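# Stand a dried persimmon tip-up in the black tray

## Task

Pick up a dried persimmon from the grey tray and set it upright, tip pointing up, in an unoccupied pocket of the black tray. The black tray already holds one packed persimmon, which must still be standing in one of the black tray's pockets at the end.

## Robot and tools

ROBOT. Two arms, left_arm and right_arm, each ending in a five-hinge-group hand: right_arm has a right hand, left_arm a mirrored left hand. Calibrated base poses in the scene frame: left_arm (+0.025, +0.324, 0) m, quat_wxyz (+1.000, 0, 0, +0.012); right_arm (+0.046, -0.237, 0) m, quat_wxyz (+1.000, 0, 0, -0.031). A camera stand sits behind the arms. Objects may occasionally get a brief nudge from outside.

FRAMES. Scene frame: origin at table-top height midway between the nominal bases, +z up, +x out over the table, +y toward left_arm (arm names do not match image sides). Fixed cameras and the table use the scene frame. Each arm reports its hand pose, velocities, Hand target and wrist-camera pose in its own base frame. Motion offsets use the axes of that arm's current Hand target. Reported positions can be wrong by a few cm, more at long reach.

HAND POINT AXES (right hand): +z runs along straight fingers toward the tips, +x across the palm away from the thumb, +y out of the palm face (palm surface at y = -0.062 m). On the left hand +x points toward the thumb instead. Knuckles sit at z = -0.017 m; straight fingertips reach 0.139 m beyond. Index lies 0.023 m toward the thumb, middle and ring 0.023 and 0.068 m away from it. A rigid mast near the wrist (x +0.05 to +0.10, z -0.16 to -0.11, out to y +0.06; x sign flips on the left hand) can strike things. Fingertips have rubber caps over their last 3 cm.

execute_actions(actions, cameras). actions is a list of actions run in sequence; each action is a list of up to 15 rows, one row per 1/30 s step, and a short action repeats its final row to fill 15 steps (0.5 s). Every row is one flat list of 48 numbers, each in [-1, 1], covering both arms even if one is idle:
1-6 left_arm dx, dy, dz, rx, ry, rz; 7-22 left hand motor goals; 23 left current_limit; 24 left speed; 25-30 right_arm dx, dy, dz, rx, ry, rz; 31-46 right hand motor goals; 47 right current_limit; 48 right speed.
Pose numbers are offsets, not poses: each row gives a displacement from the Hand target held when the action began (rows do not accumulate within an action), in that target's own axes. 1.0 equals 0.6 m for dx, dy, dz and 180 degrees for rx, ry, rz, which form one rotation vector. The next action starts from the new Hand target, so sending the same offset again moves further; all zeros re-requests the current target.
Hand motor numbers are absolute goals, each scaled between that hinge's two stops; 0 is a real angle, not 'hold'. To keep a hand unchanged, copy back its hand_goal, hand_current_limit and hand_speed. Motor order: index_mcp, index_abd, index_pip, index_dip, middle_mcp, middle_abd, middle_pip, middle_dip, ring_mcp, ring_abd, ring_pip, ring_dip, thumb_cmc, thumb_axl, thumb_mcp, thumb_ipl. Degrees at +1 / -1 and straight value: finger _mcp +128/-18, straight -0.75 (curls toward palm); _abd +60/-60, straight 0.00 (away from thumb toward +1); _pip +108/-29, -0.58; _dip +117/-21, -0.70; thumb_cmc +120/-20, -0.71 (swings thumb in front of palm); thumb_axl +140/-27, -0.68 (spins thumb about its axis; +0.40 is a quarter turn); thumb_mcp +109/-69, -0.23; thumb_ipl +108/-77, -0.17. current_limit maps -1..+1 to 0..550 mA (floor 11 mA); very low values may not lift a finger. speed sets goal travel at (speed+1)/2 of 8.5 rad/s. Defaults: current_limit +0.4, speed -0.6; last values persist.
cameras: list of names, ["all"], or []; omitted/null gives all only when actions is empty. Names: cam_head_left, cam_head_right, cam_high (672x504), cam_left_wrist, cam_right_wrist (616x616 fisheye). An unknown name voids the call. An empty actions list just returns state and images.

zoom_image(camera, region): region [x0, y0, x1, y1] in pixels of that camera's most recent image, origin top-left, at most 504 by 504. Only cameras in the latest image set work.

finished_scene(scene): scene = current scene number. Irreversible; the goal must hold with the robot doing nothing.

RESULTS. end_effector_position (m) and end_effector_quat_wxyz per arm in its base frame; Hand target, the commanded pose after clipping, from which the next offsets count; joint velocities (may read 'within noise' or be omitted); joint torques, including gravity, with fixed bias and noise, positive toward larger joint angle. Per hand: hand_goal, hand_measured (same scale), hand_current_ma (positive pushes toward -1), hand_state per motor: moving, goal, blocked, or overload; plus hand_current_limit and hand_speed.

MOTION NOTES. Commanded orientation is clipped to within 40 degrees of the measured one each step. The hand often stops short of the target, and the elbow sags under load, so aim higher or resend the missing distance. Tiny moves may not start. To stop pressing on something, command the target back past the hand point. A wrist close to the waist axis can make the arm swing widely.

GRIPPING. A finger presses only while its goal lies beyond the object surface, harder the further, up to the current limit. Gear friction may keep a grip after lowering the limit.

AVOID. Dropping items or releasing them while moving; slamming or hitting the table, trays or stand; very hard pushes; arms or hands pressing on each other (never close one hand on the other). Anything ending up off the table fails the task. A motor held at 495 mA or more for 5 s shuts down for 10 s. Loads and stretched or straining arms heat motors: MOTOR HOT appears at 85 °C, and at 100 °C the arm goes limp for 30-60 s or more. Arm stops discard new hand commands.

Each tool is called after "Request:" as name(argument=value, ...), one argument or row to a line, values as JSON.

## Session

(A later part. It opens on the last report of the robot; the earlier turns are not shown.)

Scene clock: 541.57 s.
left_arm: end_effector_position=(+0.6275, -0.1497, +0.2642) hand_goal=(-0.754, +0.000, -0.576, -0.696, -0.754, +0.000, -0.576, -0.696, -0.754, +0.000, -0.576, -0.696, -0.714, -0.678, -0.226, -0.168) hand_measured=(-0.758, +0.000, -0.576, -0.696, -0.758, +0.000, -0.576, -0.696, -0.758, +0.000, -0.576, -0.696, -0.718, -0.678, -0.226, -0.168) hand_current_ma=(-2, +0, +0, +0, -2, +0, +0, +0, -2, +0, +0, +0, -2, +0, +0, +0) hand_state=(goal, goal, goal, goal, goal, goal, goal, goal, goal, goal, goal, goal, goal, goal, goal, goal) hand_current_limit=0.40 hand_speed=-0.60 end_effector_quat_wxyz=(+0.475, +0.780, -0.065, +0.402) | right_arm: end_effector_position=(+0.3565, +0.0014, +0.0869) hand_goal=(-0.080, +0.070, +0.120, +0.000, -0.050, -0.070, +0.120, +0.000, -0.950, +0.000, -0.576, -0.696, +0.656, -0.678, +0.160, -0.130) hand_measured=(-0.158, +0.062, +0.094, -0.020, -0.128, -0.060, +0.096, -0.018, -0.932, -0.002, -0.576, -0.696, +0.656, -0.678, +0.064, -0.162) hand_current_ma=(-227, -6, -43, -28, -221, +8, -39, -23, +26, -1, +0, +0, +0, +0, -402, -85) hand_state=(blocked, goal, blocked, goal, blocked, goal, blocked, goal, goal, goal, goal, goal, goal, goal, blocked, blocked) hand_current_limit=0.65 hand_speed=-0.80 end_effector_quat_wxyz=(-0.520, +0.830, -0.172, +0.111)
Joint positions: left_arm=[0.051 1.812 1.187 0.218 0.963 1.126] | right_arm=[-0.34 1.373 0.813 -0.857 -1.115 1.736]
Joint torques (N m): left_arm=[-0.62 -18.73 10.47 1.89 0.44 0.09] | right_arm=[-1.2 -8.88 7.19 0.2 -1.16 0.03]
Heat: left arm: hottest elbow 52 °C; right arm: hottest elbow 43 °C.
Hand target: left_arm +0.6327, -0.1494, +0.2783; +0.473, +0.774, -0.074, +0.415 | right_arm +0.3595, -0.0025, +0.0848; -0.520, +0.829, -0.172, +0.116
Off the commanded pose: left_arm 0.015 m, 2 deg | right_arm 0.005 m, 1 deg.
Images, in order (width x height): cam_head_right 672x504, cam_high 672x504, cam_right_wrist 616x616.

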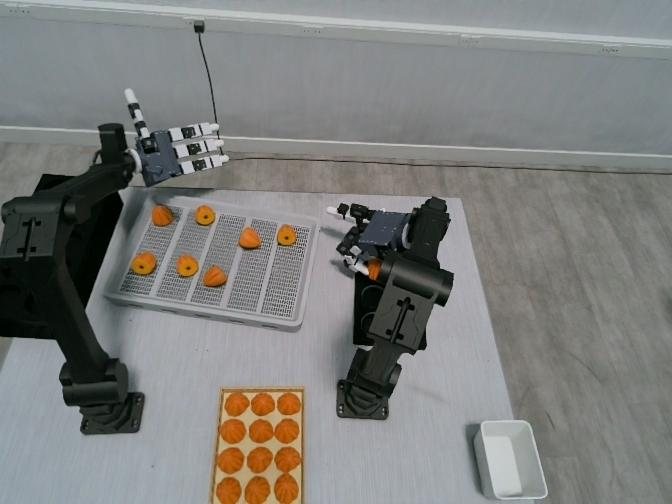

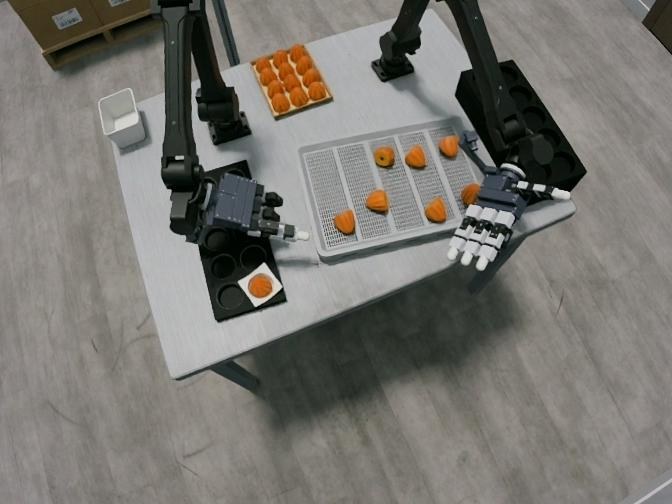

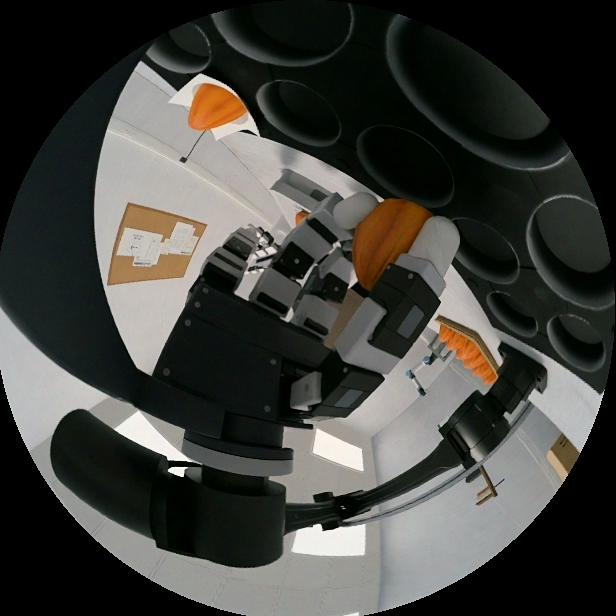

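Request:
execute_actions(
  actions=[
    [[0,0,0,0,0,0,-0.754,0,-0.576,-0.696,-0.754,0,-0.576,-0.696,-0.754,0,-0.576,-0.696,-0.714,-0.678,-0.226,-0.168,0.4,-0.6,0.0133,0.0152,0.0148,0,0,0,-0.08,0.07,0.12,0,-0.05,-0.07,0.12,0,-0.95,0,-0.576,-0.696,0.657,-0.678,0.16,-0.13,0.65,-0.8]],
  ],
  cameras=["cam_right_wrist","cam_high","cam_head_right"],
)

Request:
zoom_image(
  camera="cam_head_right",
  region=[330, 230, 430, 330],
)

Request:
zoom_image(
  camera="cam_right_wrist",
  region=[316, 100, 516, 300],
)

Scene clock: 564.23 s.
left_arm: end_effector_position=(+0.6275, -0.1497, +0.2642) hand_goal=(-0.754, +0.000, -0.576, -0.696, -0.754, +0.000, -0.576, -0.696, -0.754, +0.000, -0.576, -0.696, -0.714, -0.678, -0.226, -0.168) hand_measured=(-0.758, +0.000, -0.576, -0.696, -0.758, +0.000, -0.576, -0.696, -0.758, +0.000, -0.576, -0.696, -0.718, -0.678, -0.226, -0.168) hand_current_ma=(-2, +0, +0, +0, -2, +0, +0, +0, -2, +0, +0, +0, -2, +0, +0, +0) hand_state=(goal, goal, goal, goal, goal, goal, goal, goal, goal, goal, goal, goal, goal, goal, goal, goal) hand_current_limit=0.40 hand_speed=-0.60 end_effector_quat_wxyz=(+0.475, +0.780, -0.065, +0.402) | right_arm: end_effector_position=(+0.3663, -0.0020, +0.0737) hand_goal=(-0.080, +0.070, +0.120, +0.000, -0.050, -0.070, +0.120, +0.000, -0.950, +0.000, -0.576, -0.696, +0.656, -0.678, +0.160, -0.130) hand_measured=(-0.158, +0.062, +0.094, -0.020, -0.128, -0.060, +0.096, -0.018, -0.932, -0.002, -0.576, -0.696, +0.656, -0.678, +0.064, -0.162) hand_current_ma=(-227, -6, -43, -28, -221, +8, -39, -23, +26, -1, +0, +0, +0, +0, -402, -85) hand_state=(blocked, goal, blocked, goal, blocked, goal, blocked, goal, goal, goal, goal, goal, goal, goal, blocked, blocked) hand_current_limit=0.65 hand_speed=-0.80 end_effector_quat_wxyz=(-0.519, +0.830, -0.169, +0.116)
Joint positions: left_arm=[0.051 1.812 1.187 0.218 0.963 1.126] | right_arm=[-0.34 1.415 0.813 -0.801 -1.115 1.739]
Joint torques (N m): left_arm=[-0.73 -18.61 10.55 1.99 0.44 0.09] | right_arm=[-0.38 -9.23 7.2 0.36 -1.1 0.23]
Heat: left arm: hottest elbow 52 °C; right arm: hottest elbow 41 °C.
Hand target: left_arm +0.6327, -0.1494, +0.2783; +0.473, +0.774, -0.074, +0.415 | right_arm +0.3685, -0.0021, +0.0727; -0.520, +0.829, -0.173, +0.115
Off the commanded pose: left_arm 0.015 m, 2 deg | right_arm 0.002 m, 0 deg.
Images, in order (width x height): cam_head_right 672x504, cam_high 672x504, cam_right_wrist 616x616.

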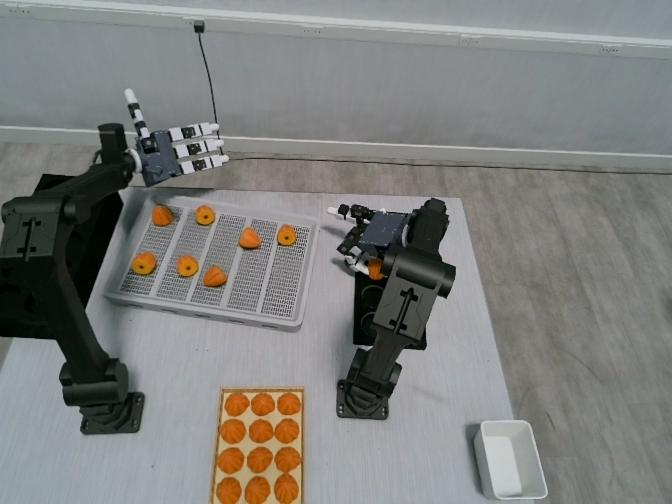

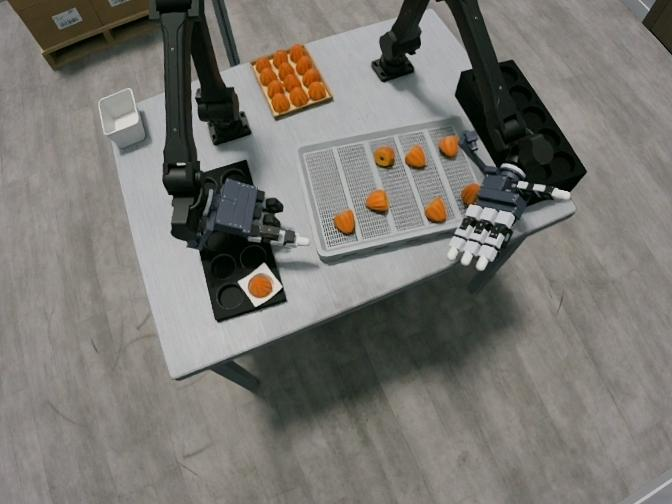

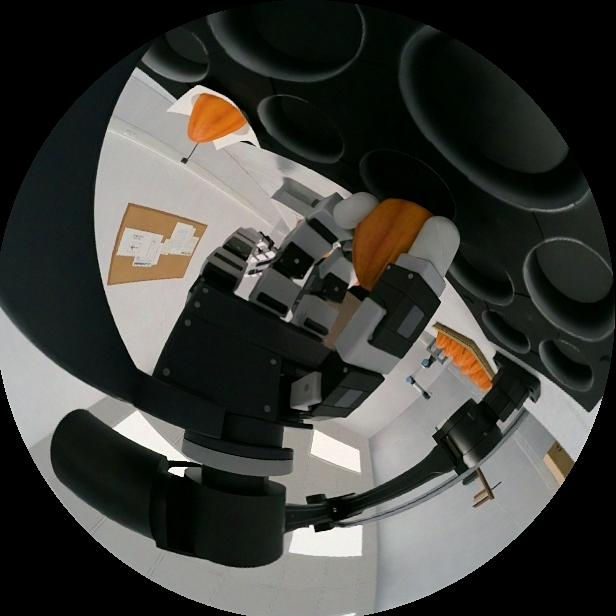

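Scaled by 5.040 from the camera's 672x504 image, which has a finer 960x720 frame.

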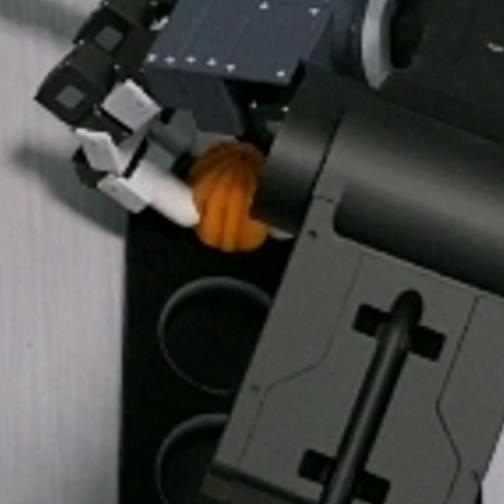

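Scaled by 2.520 from the camera's 616x616 image, which has a finer 880x880 frame.

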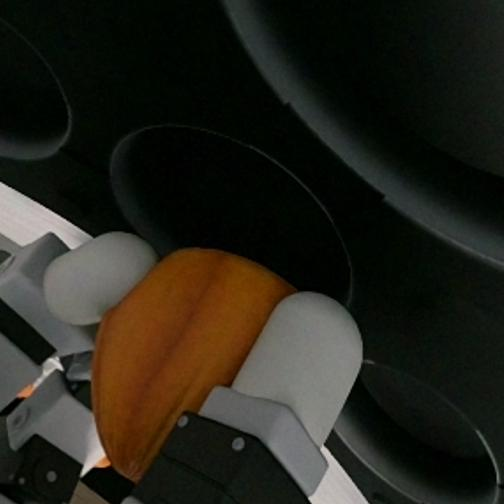

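Request:
execute_actions(
  actions=[
    [[0,0,0,0,0,0,-0.754,0,-0.576,-0.696,-0.754,0,-0.576,-0.696,-0.754,0,-0.576,-0.696,-0.714,-0.678,-0.226,-0.168,0.4,-0.6,0.0045,0.0115,0.007,0,0,0,-0.08,0.07,0.12,0,-0.05,-0.07,0.12,0,-0.95,0,-0.576,-0.696,0.657,-0.678,0.16,-0.13,0.65,-0.8]],
  ],
  cameras=["cam_right_wrist","cam_head_right"],
)

Request:
zoom_image(
  camera="cam_head_right",
  region=[350, 240, 410, 300],
)

Request:
zoom_image(
  camera="cam_right_wrist",
  region=[316, 100, 516, 300],
)

Scene clock: 601.00 s.
left_arm: end_effector_position=(+0.6275, -0.1497, +0.2642) hand_goal=(-0.754, +0.000, -0.576, -0.696, -0.754, +0.000, -0.576, -0.696, -0.754, +0.000, -0.576, -0.696, -0.714, -0.678, -0.226, -0.168) hand_measured=(-0.758, +0.000, -0.576, -0.696, -0.758, +0.000, -0.576, -0.696, -0.758, +0.000, -0.576, -0.696, -0.718, -0.678, -0.226, -0.168) hand_current_ma=(-2, +0, +0, +0, -2, +0, +0, +0, -2, +0, +0, +0, -2, +0, +0, +0) hand_state=(goal, goal, goal, goal, goal, goal, goal, goal, goal, goal, goal, goal, goal, goal, goal, goal) hand_current_limit=0.40 hand_speed=-0.60 end_effector_quat_wxyz=(+0.475, +0.780, -0.065, +0.402) | right_arm: end_effector_position=(+0.3710, -0.0036, +0.0680) hand_goal=(-0.080, +0.070, +0.120, +0.000, -0.050, -0.070, +0.120, +0.000, -0.950, +0.000, -0.576, -0.696, +0.656, -0.678, +0.160, -0.130) hand_measured=(-0.158, +0.062, +0.094, -0.020, -0.128, -0.060, +0.096, -0.018, -0.932, -0.002, -0.576, -0.696, +0.656, -0.678, +0.064, -0.162) hand_current_ma=(-227, -6, -43, -28, -221, +8, -39, -23, +26, -1, +0, +0, +0, +0, -402, -85) hand_state=(blocked, goal, blocked, goal, blocked, goal, blocked, goal, goal, goal, goal, goal, goal, goal, blocked, blocked) hand_current_limit=0.65 hand_speed=-0.80 end_effector_quat_wxyz=(-0.519, +0.830, -0.168, +0.119)
Joint positions: left_arm=[0.051 1.812 1.187 0.218 0.963 1.126] | right_arm=[-0.34 1.433 0.813 -0.773 -1.115 1.743]
Joint torques (N m): left_arm=[-1.08 -18.61 10.39 1.87 0.42 0.11] | right_arm=[-0.21 -9.29 6.83 0.27 -1.1 0.15]
Heat: left arm: hottest elbow 52 °C; right arm: hottest elbow 40 °C.
Hand target: left_arm +0.6327, -0.1494, +0.2783; +0.473, +0.774, -0.074, +0.415 | right_arm +0.3714, -0.0025, +0.0648; -0.520, +0.829, -0.173, +0.115
Off the commanded pose: left_arm 0.015 m, 2 deg | right_arm 0.004 m, 1 deg.
Images, in order (width x height): cam_head_right 672x504, cam_right_wrist 616x616.

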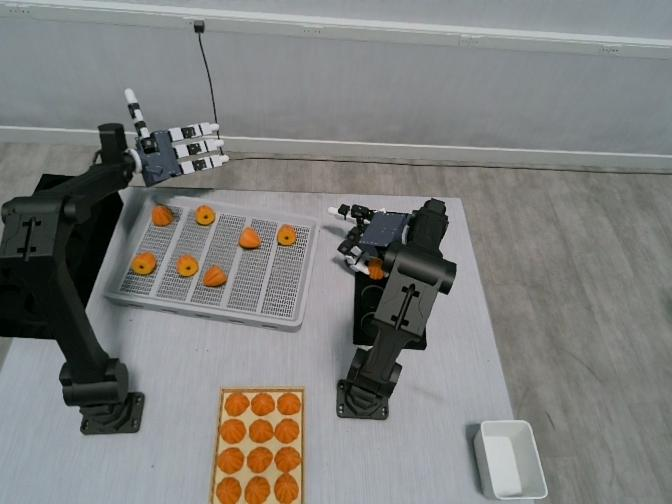

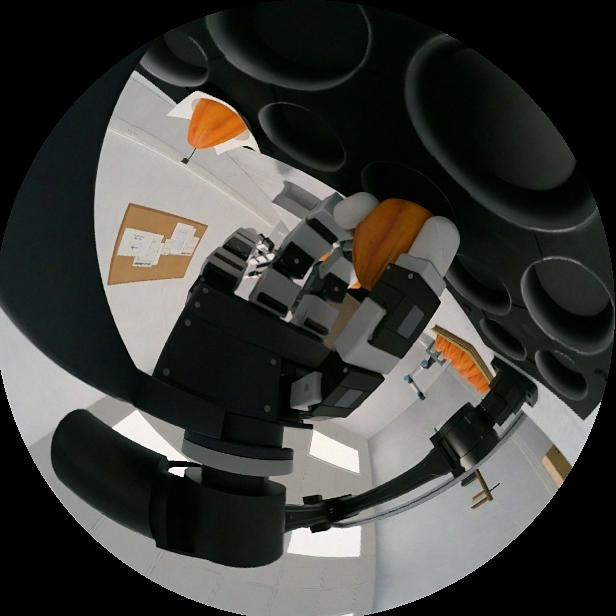

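Scaled by 8.400 from the camera's 672x504 image, which has a finer 960x720 frame.

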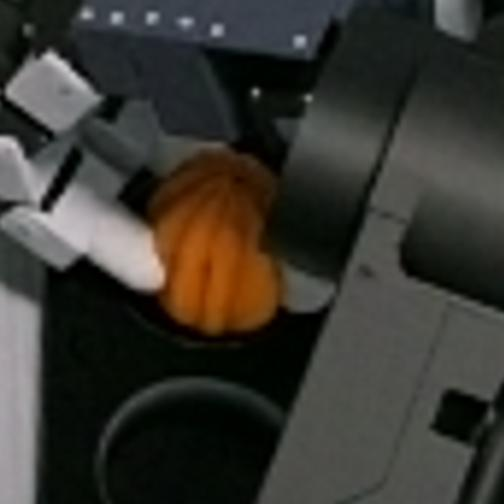

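Scaled by 2.520 from the camera's 616x616 image, which has a finer 880x880 frame.

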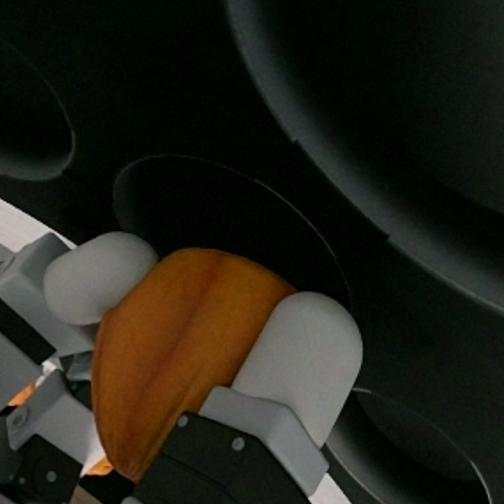

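Request:
execute_actions(
  actions=[
    [[0,0,0,0,0,0,-0.754,0,-0.576,-0.696,-0.754,0,-0.576,-0.696,-0.754,0,-0.576,-0.696,-0.714,-0.678,-0.226,-0.168,0.4,-0.6,0,0.0106,0.0049,0,0,0,-0.08,0.07,0.12,0,-0.05,-0.07,0.12,0,-0.95,0,-0.576,-0.696,0.657,-0.678,0.16,-0.13,0.65,-0.8]],
  ],
  cameras=["cam_right_wrist"],
)

Request:
zoom_image(
  camera="cam_right_wrist",
  region=[316, 100, 516, 300],
)

Scene clock: 610.33 s.
left_arm: end_effector_position=(+0.6275, -0.1497, +0.2642) hand_goal=(-0.754, +0.000, -0.576, -0.696, -0.754, +0.000, -0.576, -0.696, -0.754, +0.000, -0.576, -0.696, -0.714, -0.678, -0.226, -0.168) hand_measured=(-0.758, +0.000, -0.576, -0.696, -0.758, +0.000, -0.576, -0.696, -0.758, +0.000, -0.576, -0.696, -0.718, -0.678, -0.226, -0.168) hand_current_ma=(-2, +0, +0, +0, -2, +0, +0, +0, -2, +0, +0, +0, -2, +0, +0, +0) hand_state=(goal, goal, goal, goal, goal, goal, goal, goal, goal, goal, goal, goal, goal, goal, goal, goal) hand_current_limit=0.40 hand_speed=-0.60 end_effector_quat_wxyz=(+0.475, +0.780, -0.065, +0.402) | right_arm: end_effector_position=(+0.3705, -0.0034, +0.0612) hand_goal=(-0.080, +0.070, +0.120, +0.000, -0.050, -0.070, +0.120, +0.000, -0.950, +0.000, -0.576, -0.696, +0.656, -0.678, +0.160, -0.130) hand_measured=(-0.158, +0.062, +0.094, -0.020, -0.128, -0.060, +0.096, -0.018, -0.932, -0.002, -0.576, -0.696, +0.656, -0.678, +0.064, -0.162) hand_current_ma=(-227, -6, -43, -28, -221, +8, -39, -23, +26, -1, +0, +0, +0, +0, -402, -85) hand_state=(blocked, goal, blocked, goal, blocked, goal, blocked, goal, goal, goal, goal, goal, goal, goal, blocked, blocked) hand_current_limit=0.65 hand_speed=-0.80 end_effector_quat_wxyz=(-0.519, +0.829, -0.170, +0.118)
Joint positions: left_arm=[0.051 1.812 1.187 0.218 0.963 1.126] | right_arm=[-0.34 1.445 0.804 -0.753 -1.115 1.745]
Joint torques (N m): left_arm=[-0.91 -18.55 10.45 1.91 0.43 0.1] | right_arm=[-0.26 -8.94 6.75 0.35 -1.09 0.15]
Heat: left arm: hottest elbow 52 °C; right arm: hottest elbow 40 °C.
Hand target: left_arm +0.6327, -0.1494, +0.2783; +0.473, +0.774, -0.074, +0.415 | right_arm +0.3714, -0.0026, +0.0577; -0.520, +0.829, -0.173, +0.115
Off the commanded pose: left_arm 0.015 m, 2 deg | right_arm 0.004 m, 0 deg.
Images, in order (width x height): cam_right_wrist 616x616.

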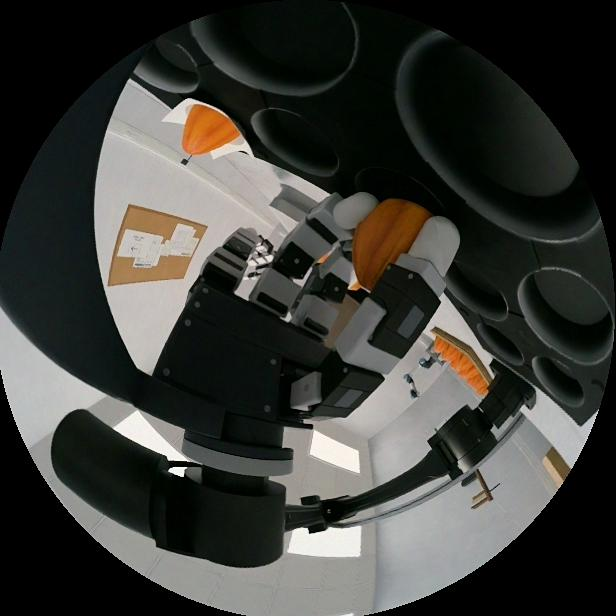

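Scaled by 2.520 from the camera's 616x616 image, which has a finer 880x880 frame.

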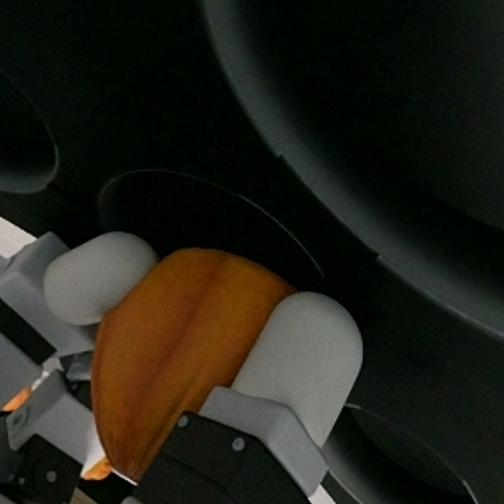

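Request:
execute_actions(
  actions=[
    [[0,0,0,0,0,0,-0.754,0,-0.576,-0.696,-0.754,0,-0.576,-0.696,-0.754,0,-0.576,-0.696,-0.714,-0.678,-0.226,-0.168,0.4,-0.6,0,0.0091,0.0042,0,0,0,-0.08,0.07,0.12,0,-0.05,-0.07,0.12,0,-0.95,0,-0.576,-0.696,0.657,-0.678,0.16,-0.13,0.65,-0.8]],
  ],
  cameras=["cam_right_wrist","cam_head_right"],
)

Request:
zoom_image(
  camera="cam_right_wrist",
  region=[316, 100, 516, 300],
)

Request:
zoom_image(
  camera="cam_head_right",
  region=[350, 240, 410, 300],
)

Scene clock: 626.80 s.
left_arm: end_effector_position=(+0.6275, -0.1497, +0.2642) hand_goal=(-0.754, +0.000, -0.576, -0.696, -0.754, +0.000, -0.576, -0.696, -0.754, +0.000, -0.576, -0.696, -0.714, -0.678, -0.226, -0.168) hand_measured=(-0.758, +0.000, -0.576, -0.696, -0.758, +0.000, -0.576, -0.696, -0.758, +0.000, -0.576, -0.696, -0.718, -0.678, -0.226, -0.168) hand_current_ma=(-2, +0, +0, +0, -2, +0, +0, +0, -2, +0, +0, +0, -2, +0, +0, +0) hand_state=(goal, goal, goal, goal, goal, goal, goal, goal, goal, goal, goal, goal, goal, goal, goal, goal) hand_current_limit=0.40 hand_speed=-0.60 end_effector_quat_wxyz=(+0.475, +0.780, -0.065, +0.402) | right_arm: end_effector_position=(+0.3725, -0.0039, +0.0612) hand_goal=(-0.080, +0.070, +0.120, +0.000, -0.050, -0.070, +0.120, +0.000, -0.950, +0.000, -0.576, -0.696, +0.656, -0.678, +0.160, -0.130) hand_measured=(-0.158, +0.058, +0.092, -0.020, -0.106, -0.060, +0.096, -0.016, -0.932, -0.002, -0.576, -0.696, +0.646, -0.680, +0.064, -0.162) hand_current_ma=(-227, -10, -46, -28, -139, +9, -39, -23, +26, -1, +0, +0, -10, -1, -402, -85) hand_state=(blocked, goal, blocked, goal, blocked, goal, blocked, goal, goal, goal, goal, goal, goal, goal, blocked, blocked) hand_current_limit=0.65 hand_speed=-0.80 end_effector_quat_wxyz=(-0.519, +0.829, -0.171, +0.121)
Joint positions: left_arm=[0.051 1.812 1.187 0.218 0.963 1.126] | right_arm=[-0.34 1.446 0.804 -0.74 -1.115 1.755]
Joint torques (N m): left_arm=[-0.62 -18.78 10.48 1.89 0.44 0.1] | right_arm=[-0.32 -8.64 6.28 0.57 -1.08 0.07]
Heat: left arm: hottest elbow 52 °C; right arm: hottest elbow 40 °C.
Hand target: left_arm +0.6327, -0.1494, +0.2783; +0.473, +0.774, -0.074, +0.415 | right_arm +0.3715, -0.0028, +0.0517; -0.520, +0.829, -0.172, +0.115
Off the commanded pose: left_arm 0.015 m, 2 deg | right_arm 0.010 m, 1 deg.
Images, in order (width x height): cam_head_right 672x504, cam_right_wrist 616x616.

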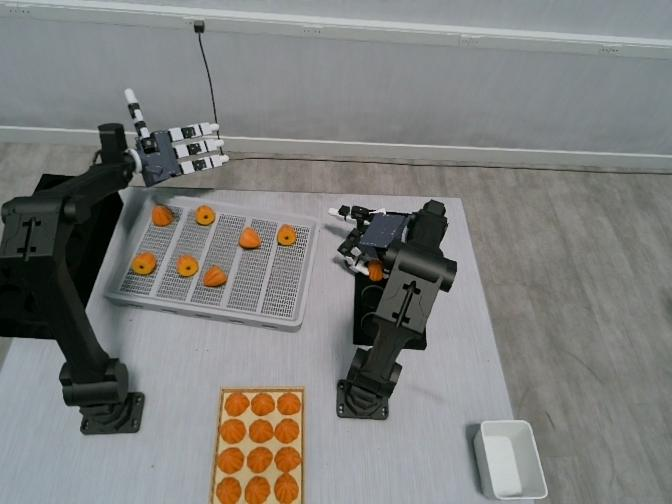

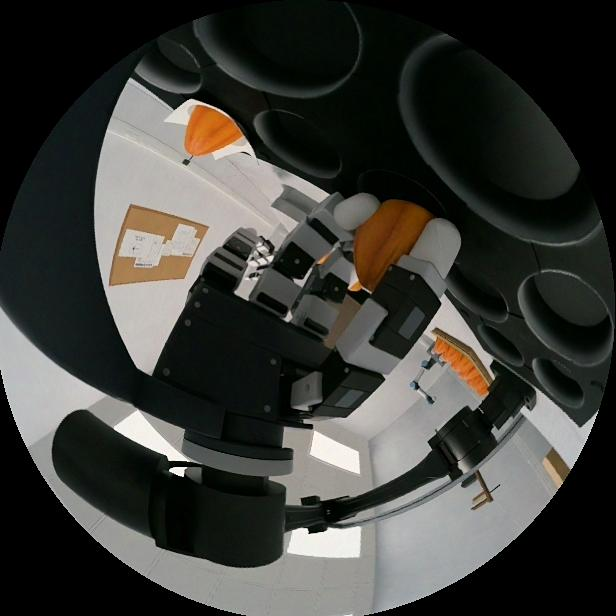

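Scaled by 2.520 from the camera's 616x616 image, which has a finer 880x880 frame.

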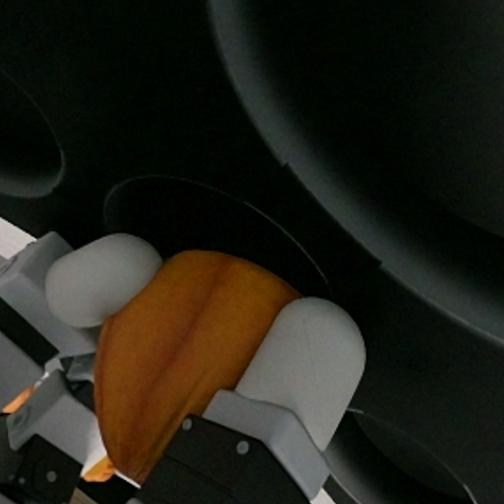

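Scaled by 8.400 from the camera's 672x504 image, which has a finer 960x720 frame.

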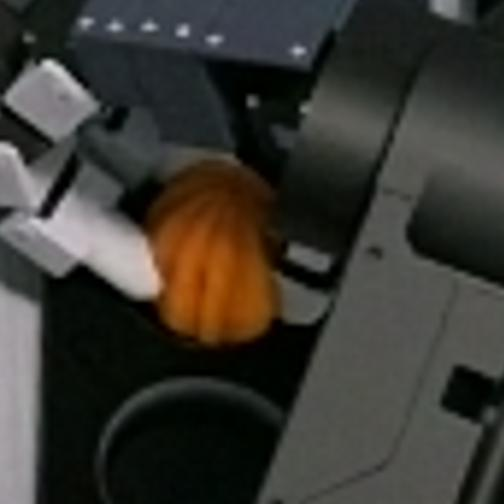

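Request:
execute_actions(
  actions=[
    [[0,0,0,0,0,0,-0.754,0,-0.576,-0.696,-0.754,0,-0.576,-0.696,-0.754,0,-0.576,-0.696,-0.714,-0.678,-0.226,-0.168,0.4,-0.6,0,-0.0091,-0.0042,0,0,0,-0.12,0.07,0.11,-0.01,-0.08,-0.07,0.11,-0.01,-0.95,0,-0.576,-0.696,0.657,-0.678,0.1,-0.15,0.5,-0.85]],
    [[0,0,0,0,0,0,-0.754,0,-0.576,-0.696,-0.754,0,-0.576,-0.696,-0.754,0,-0.576,-0.696,-0.714,-0.678,-0.226,-0.168,0.4,-0.6,0,0,0,0,0,0,-0.16,0.07,0.1,-0.02,-0.12,-0.07,0.1,-0.02,-0.95,0,-0.576,-0.696,0.657,-0.678,0.06,-0.16,0.5,-0.85]],
    [[0,0,0,0,0,0,-0.754,0,-0.576,-0.696,-0.754,0,-0.576,-0.696,-0.754,0,-0.576,-0.696,-0.714,-0.678,-0.226,-0.168,0.4,-0.6,0,0,0,0,0,0,-0.2,0.07,0.1,-0.03,-0.18,-0.07,0.1,-0.03,-0.95,0,-0.576,-0.696,0.657,-0.678,0.04,-0.16,0.5,-0.85]],
  ],
  cameras=["cam_right_wrist","cam_head_right"],
)

Request:
zoom_image(
  camera="cam_right_wrist",
  region=[316, 100, 516, 300],
)

Request:
zoom_image(
  camera="cam_head_right",
  region=[350, 240, 410, 300],
)

Scene clock: 649.40 s.
left_arm: end_effector_position=(+0.6275, -0.1497, +0.2642) hand_goal=(-0.754, +0.000, -0.576, -0.696, -0.754, +0.000, -0.576, -0.696, -0.754, +0.000, -0.576, -0.696, -0.714, -0.678, -0.226, -0.168) hand_measured=(-0.758, +0.000, -0.576, -0.696, -0.758, +0.000, -0.576, -0.696, -0.758, +0.000, -0.576, -0.696, -0.718, -0.678, -0.226, -0.168) hand_current_ma=(-2, +0, +0, +0, -2, +0, +0, +0, -2, +0, +0, +0, -2, +0, +0, +0) hand_state=(goal, goal, goal, goal, goal, goal, goal, goal, goal, goal, goal, goal, goal, goal, goal, goal) hand_current_limit=0.40 hand_speed=-0.60 end_effector_quat_wxyz=(+0.475, +0.780, -0.065, +0.402) | right_arm: end_effector_position=(+0.3725, -0.0031, +0.0617) hand_goal=(-0.200, +0.070, +0.100, -0.030, -0.180, -0.070, +0.100, -0.030, -0.950, +0.000, -0.576, -0.696, +0.656, -0.678, +0.040, -0.160) hand_measured=(-0.202, +0.062, +0.090, -0.032, -0.182, -0.060, +0.092, -0.028, -0.932, -0.002, -0.576, -0.696, +0.648, -0.680, +0.042, -0.162) hand_current_ma=(-2, -7, -11, +0, +0, +9, -7, +1, +26, -1, +0, +0, -8, -1, +1, -2) hand_state=(goal, goal, goal, goal, goal, goal, goal, goal, goal, goal, goal, goal, goal, goal, goal, goal) hand_current_limit=0.50 hand_speed=-0.85 end_effector_quat_wxyz=(-0.521, +0.828, -0.170, +0.121)
Joint positions: left_arm=[0.051 1.812 1.187 0.218 0.963 1.126] | right_arm=[-0.339 1.446 0.804 -0.74 -1.119 1.756]
Joint torques (N m): left_arm=[-0.5 -18.55 10.48 1.92 0.45 0.1] | right_arm=[-0.15 -9.35 6.75 -0.13 -0.92 0.06]
Heat: left arm: hottest elbow 52 °C; right arm: hottest elbow 40 °C.
Hand target: left_arm +0.6327, -0.1494, +0.2783; +0.473, +0.774, -0.074, +0.415 | right_arm +0.3714, -0.0026, +0.0577; -0.520, +0.829, -0.173, +0.115
Off the commanded pose: left_arm 0.015 m, 2 deg | right_arm 0.004 m, 1 deg.
Images, in order (width x height): cam_head_right 672x504, cam_right_wrist 616x616.

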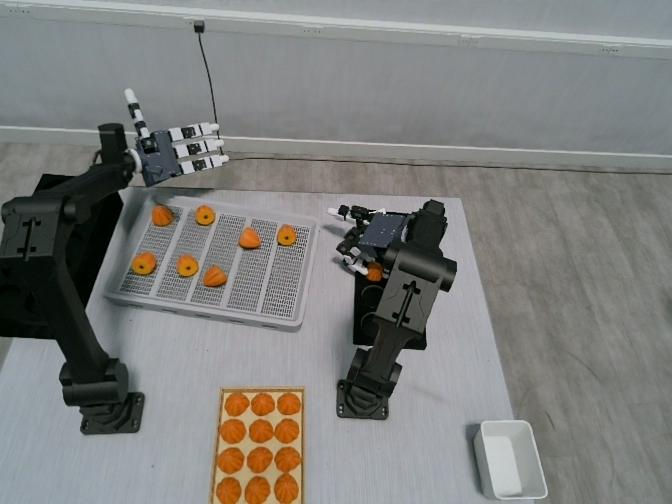

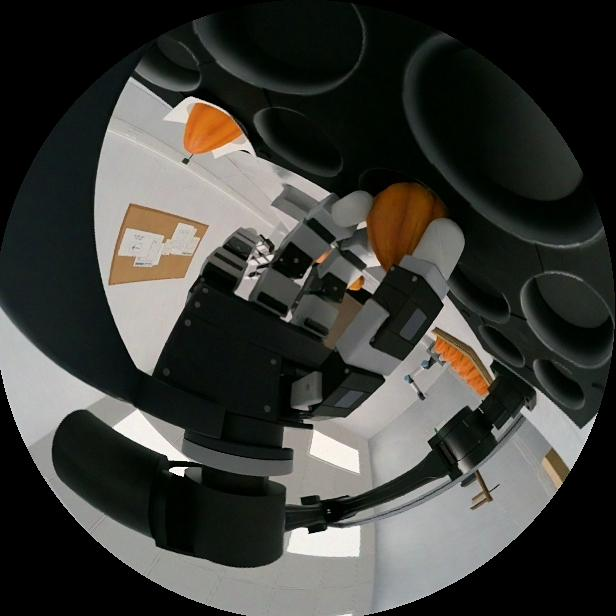

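Scaled by 2.520 from the camera's 616x616 image, which has a finer 880x880 frame.

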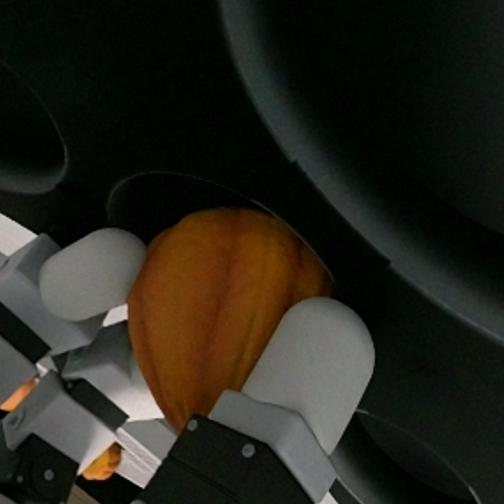

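Scaled by 8.400 from the camera's 672x504 image, which has a finer 960x720 frame.

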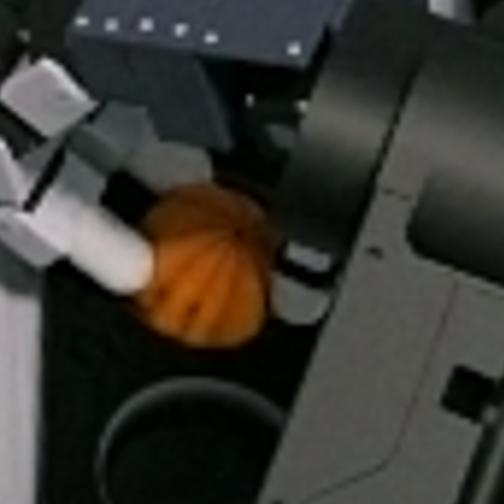

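Request:
execute_actions(
  actions=[
    [[0,0,0,0,0,0,-0.754,0,-0.576,-0.696,-0.754,0,-0.576,-0.696,-0.754,0,-0.576,-0.696,-0.714,-0.678,-0.226,-0.168,0.4,-0.6,0,0,0,0,0,0,-0.26,0.07,0.1,-0.04,-0.26,-0.07,0.1,-0.04,-0.95,0,-0.576,-0.696,0.657,-0.678,0.025,-0.168,0.3,-0.85]],
    [[0,0,0,0,0,0,-0.754,0,-0.576,-0.696,-0.754,0,-0.576,-0.696,-0.754,0,-0.576,-0.696,-0.714,-0.678,-0.226,-0.168,0.4,-0.6,0,0,0,0,0,0,-0.33,0.07,0.11,-0.04,-0.33,-0.07,0.11,-0.04,-0.95,0,-0.576,-0.696,0.657,-0.678,0.01,-0.168,0.3,-0.85]],
  ],
  cameras=["cam_right_wrist","cam_head_right"],
)

Request:
zoom_image(
  camera="cam_right_wrist",
  region=[316, 100, 516, 300],
)

Request:
zoom_image(
  camera="cam_head_right",
  region=[350, 240, 410, 300],
)

Scene clock: 664.20 s.
left_arm: end_effector_position=(+0.6275, -0.1497, +0.2642) hand_goal=(-0.754, +0.000, -0.576, -0.696, -0.754, +0.000, -0.576, -0.696, -0.754, +0.000, -0.576, -0.696, -0.714, -0.678, -0.226, -0.168) hand_measured=(-0.758, +0.000, -0.576, -0.696, -0.758, +0.000, -0.576, -0.696, -0.758, +0.000, -0.576, -0.696, -0.718, -0.678, -0.226, -0.168) hand_current_ma=(-2, +0, +0, +0, -2, +0, +0, +0, -2, +0, +0, +0, -2, +0, +0, +0) hand_state=(goal, goal, goal, goal, goal, goal, goal, goal, goal, goal, goal, goal, goal, goal, goal, goal) hand_current_limit=0.40 hand_speed=-0.60 end_effector_quat_wxyz=(+0.475, +0.780, -0.065, +0.402) | right_arm: end_effector_position=(+0.3725, -0.0033, +0.0617) hand_goal=(-0.330, +0.070, +0.110, -0.040, -0.330, -0.070, +0.110, -0.040, -0.950, +0.000, -0.576, -0.696, +0.656, -0.678, +0.010, -0.168) hand_measured=(-0.276, +0.068, +0.126, -0.028, -0.276, -0.068, +0.128, -0.030, -0.932, -0.002, -0.576, -0.696, +0.652, -0.680, +0.012, -0.166) hand_current_ma=(+129, -1, +21, +13, +132, +1, +23, +11, +26, -1, +0, +0, -3, -1, +2, +2) hand_state=(blocked, goal, goal, goal, blocked, goal, goal, goal, goal, goal, goal, goal, goal, goal, goal, goal) hand_current_limit=0.30 hand_speed=-0.85 end_effector_quat_wxyz=(-0.520, +0.828, -0.170, +0.121)
Joint positions: left_arm=[0.051 1.812 1.187 0.218 0.963 1.126] | right_arm=[-0.34 1.446 0.804 -0.74 -1.118 1.756]
Joint torques (N m): left_arm=[-0.79 -19.02 10.51 1.91 0.45 0.11] | right_arm=[-0.21 -9.47 6.76 -0.17 -0.95 0.07]
Heat: left arm: hottest elbow 52 °C; right arm: hottest elbow 40 °C.
Hand target: left_arm +0.6327, -0.1494, +0.2783; +0.473, +0.774, -0.074, +0.415 | right_arm +0.3714, -0.0027, +0.0577; -0.520, +0.829, -0.173, +0.115
Off the commanded pose: left_arm 0.015 m, 2 deg | right_arm 0.004 m, 1 deg.
Images, in order (width x height): cam_head_right 672x504, cam_right_wrist 616x616.

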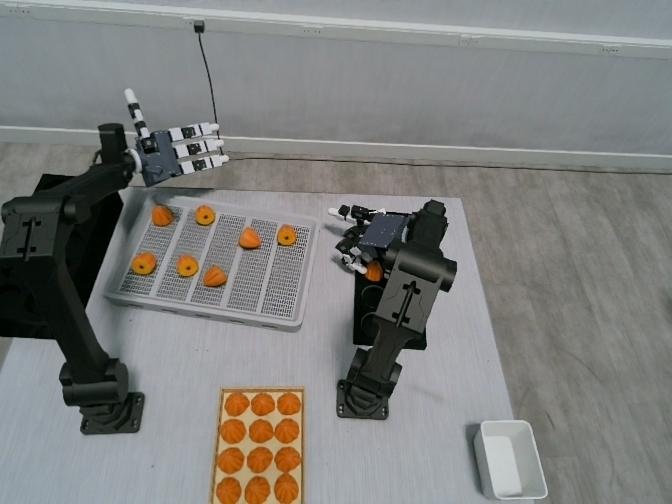

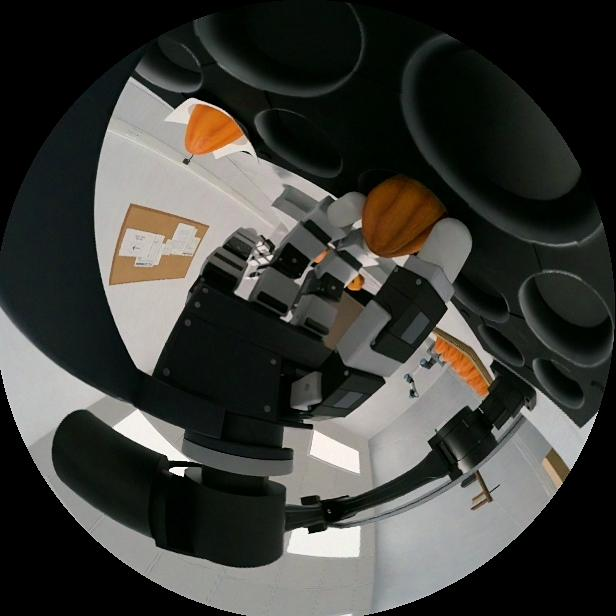

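Scaled by 2.520 from the camera's 616x616 image, which has a finer 880x880 frame.

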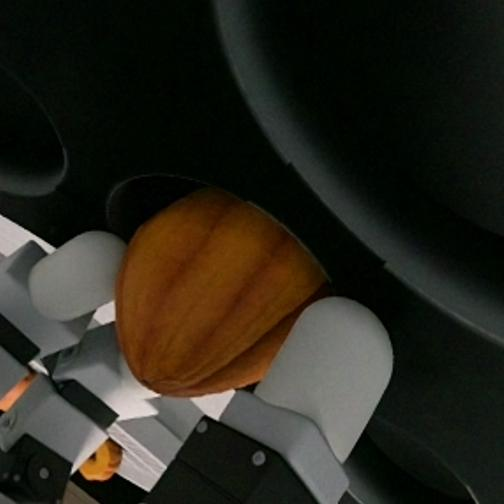

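Scaled by 8.400 from the camera's 672x504 image, which has a finer 960x720 frame.

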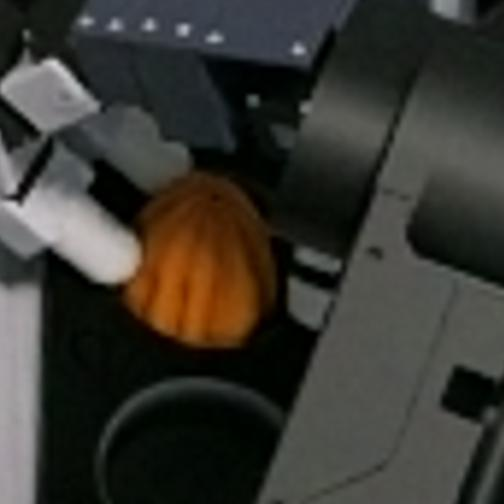

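Request:
execute_actions(
  actions=[
    [[0,0,0,0,0,0,-0.754,0,-0.576,-0.696,-0.754,0,-0.576,-0.696,-0.754,0,-0.576,-0.696,-0.714,-0.678,-0.226,-0.168,0.4,-0.6,0.0325,-0.0717,-0.0235,0,0,0,-0.275,0.07,0.12,-0.03,-0.275,-0.07,0.12,-0.03,-0.95,0,-0.576,-0.696,0.657,-0.678,0.012,-0.168,0.3,-0.7]],
    [[0,0,0,0,0,0,-0.754,0,-0.576,-0.696,-0.754,0,-0.576,-0.696,-0.754,0,-0.576,-0.696,-0.714,-0.678,-0.226,-0.168,0.4,-0.6,0,-0.03,-0.014,0,0,0,-0.4,0.07,0.12,-0.04,-0.4,-0.07,0.12,-0.04,-0.95,0,-0.576,-0.696,0.657,-0.678,-0.05,-0.168,0.3,-0.5]],
  ],
  cameras=["cam_right_wrist","cam_head_right"],
)

Request:
zoom_image(
  camera="cam_right_wrist",
  region=[316, 50, 516, 250],
)

Request:
zoom_image(
  camera="cam_head_right",
  region=[350, 240, 410, 300],
)

Scene clock: 687.67 s.
left_arm: end_effector_position=(+0.6275, -0.1497, +0.2642) hand_goal=(-0.754, +0.000, -0.576, -0.696, -0.754, +0.000, -0.576, -0.696, -0.754, +0.000, -0.576, -0.696, -0.714, -0.678, -0.226, -0.168) hand_measured=(-0.758, +0.000, -0.576, -0.696, -0.758, +0.000, -0.576, -0.696, -0.758, +0.000, -0.576, -0.696, -0.718, -0.678, -0.226, -0.168) hand_current_ma=(-2, +0, +0, +0, -2, +0, +0, +0, -2, +0, +0, +0, -2, +0, +0, +0) hand_state=(goal, goal, goal, goal, goal, goal, goal, goal, goal, goal, goal, goal, goal, goal, goal, goal) hand_current_limit=0.40 hand_speed=-0.60 end_effector_quat_wxyz=(+0.475, +0.780, -0.065, +0.402) | right_arm: end_effector_position=(+0.3768, -0.0030, +0.1069) hand_goal=(-0.400, +0.070, +0.120, -0.040, -0.400, -0.070, +0.120, -0.040, -0.950, +0.000, -0.576, -0.696, +0.656, -0.678, -0.050, -0.168) hand_measured=(-0.386, +0.068, +0.122, -0.038, -0.386, -0.068, +0.120, -0.038, -0.932, -0.002, -0.576, -0.696, +0.654, -0.680, -0.046, -0.166) hand_current_ma=(+18, -1, +1, +2, +20, +1, +0, +2, +26, -1, +0, +0, -2, -1, +3, +2) hand_state=(goal, goal, goal, goal, goal, goal, goal, goal, goal, goal, goal, goal, goal, goal, goal, goal) hand_current_limit=0.30 hand_speed=-0.50 end_effector_quat_wxyz=(-0.521, +0.827, -0.184, +0.103)
Joint positions: left_arm=[0.051 1.812 1.187 0.218 0.963 1.126] | right_arm=[-0.334 1.402 0.9 -0.905 -1.114 1.776]
Joint torques (N m): left_arm=[-0.73 -18.78 10.51 1.83 0.44 0.11] | right_arm=[0.21 -10.52 10.18 -0.38 -1.07 0.15]
Heat: left arm: hottest elbow 52 °C; right arm: hottest elbow 40 °C.
Hand target: left_arm +0.6327, -0.1494, +0.2783; +0.473, +0.774, -0.074, +0.415 | right_arm +0.3910, -0.0046, +0.1225; -0.520, +0.829, -0.173, +0.115
Off the commanded pose: left_arm 0.015 m, 2 deg | right_arm 0.021 m, 2 deg.
Images, in order (width x height): cam_head_right 672x504, cam_right_wrist 616x616.

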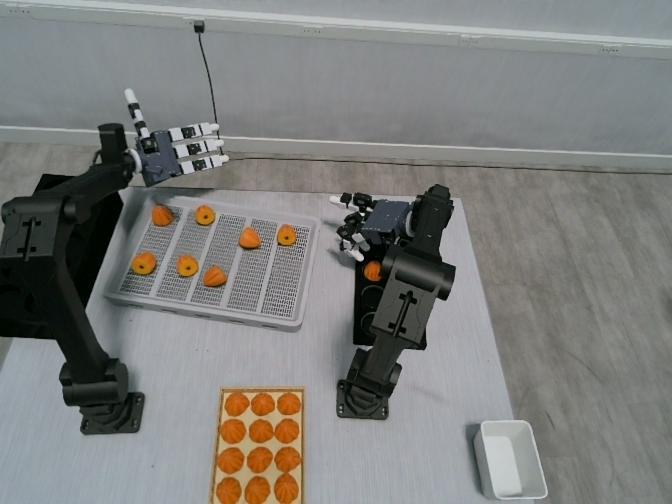

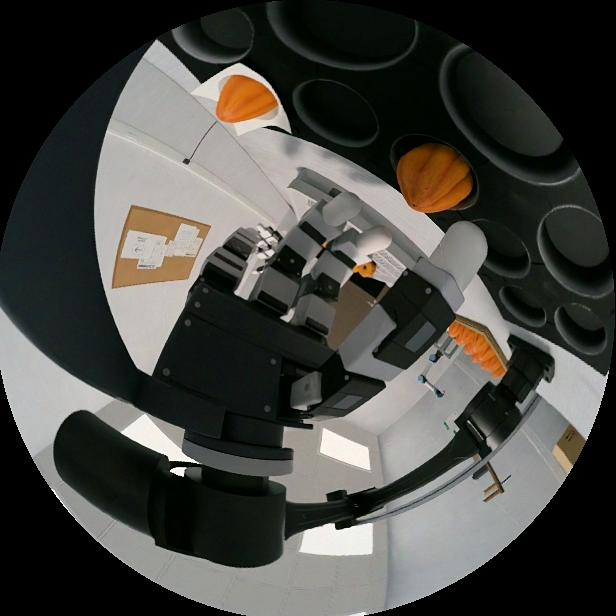

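Scaled by 2.520 from the camera's 616x616 image, which has a finer 880x880 frame.

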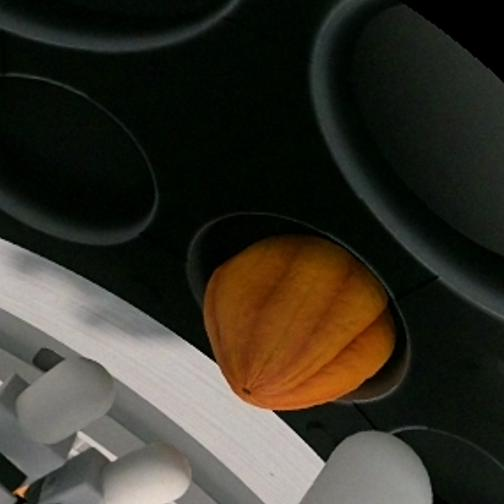

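Scaled by 8.400 from the camera's 672x504 image, which has a finer 960x720 frame.

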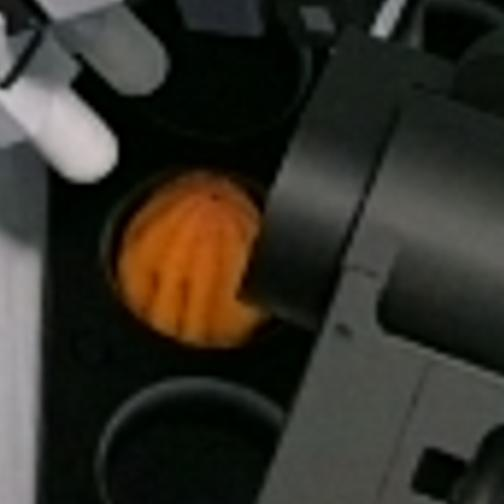

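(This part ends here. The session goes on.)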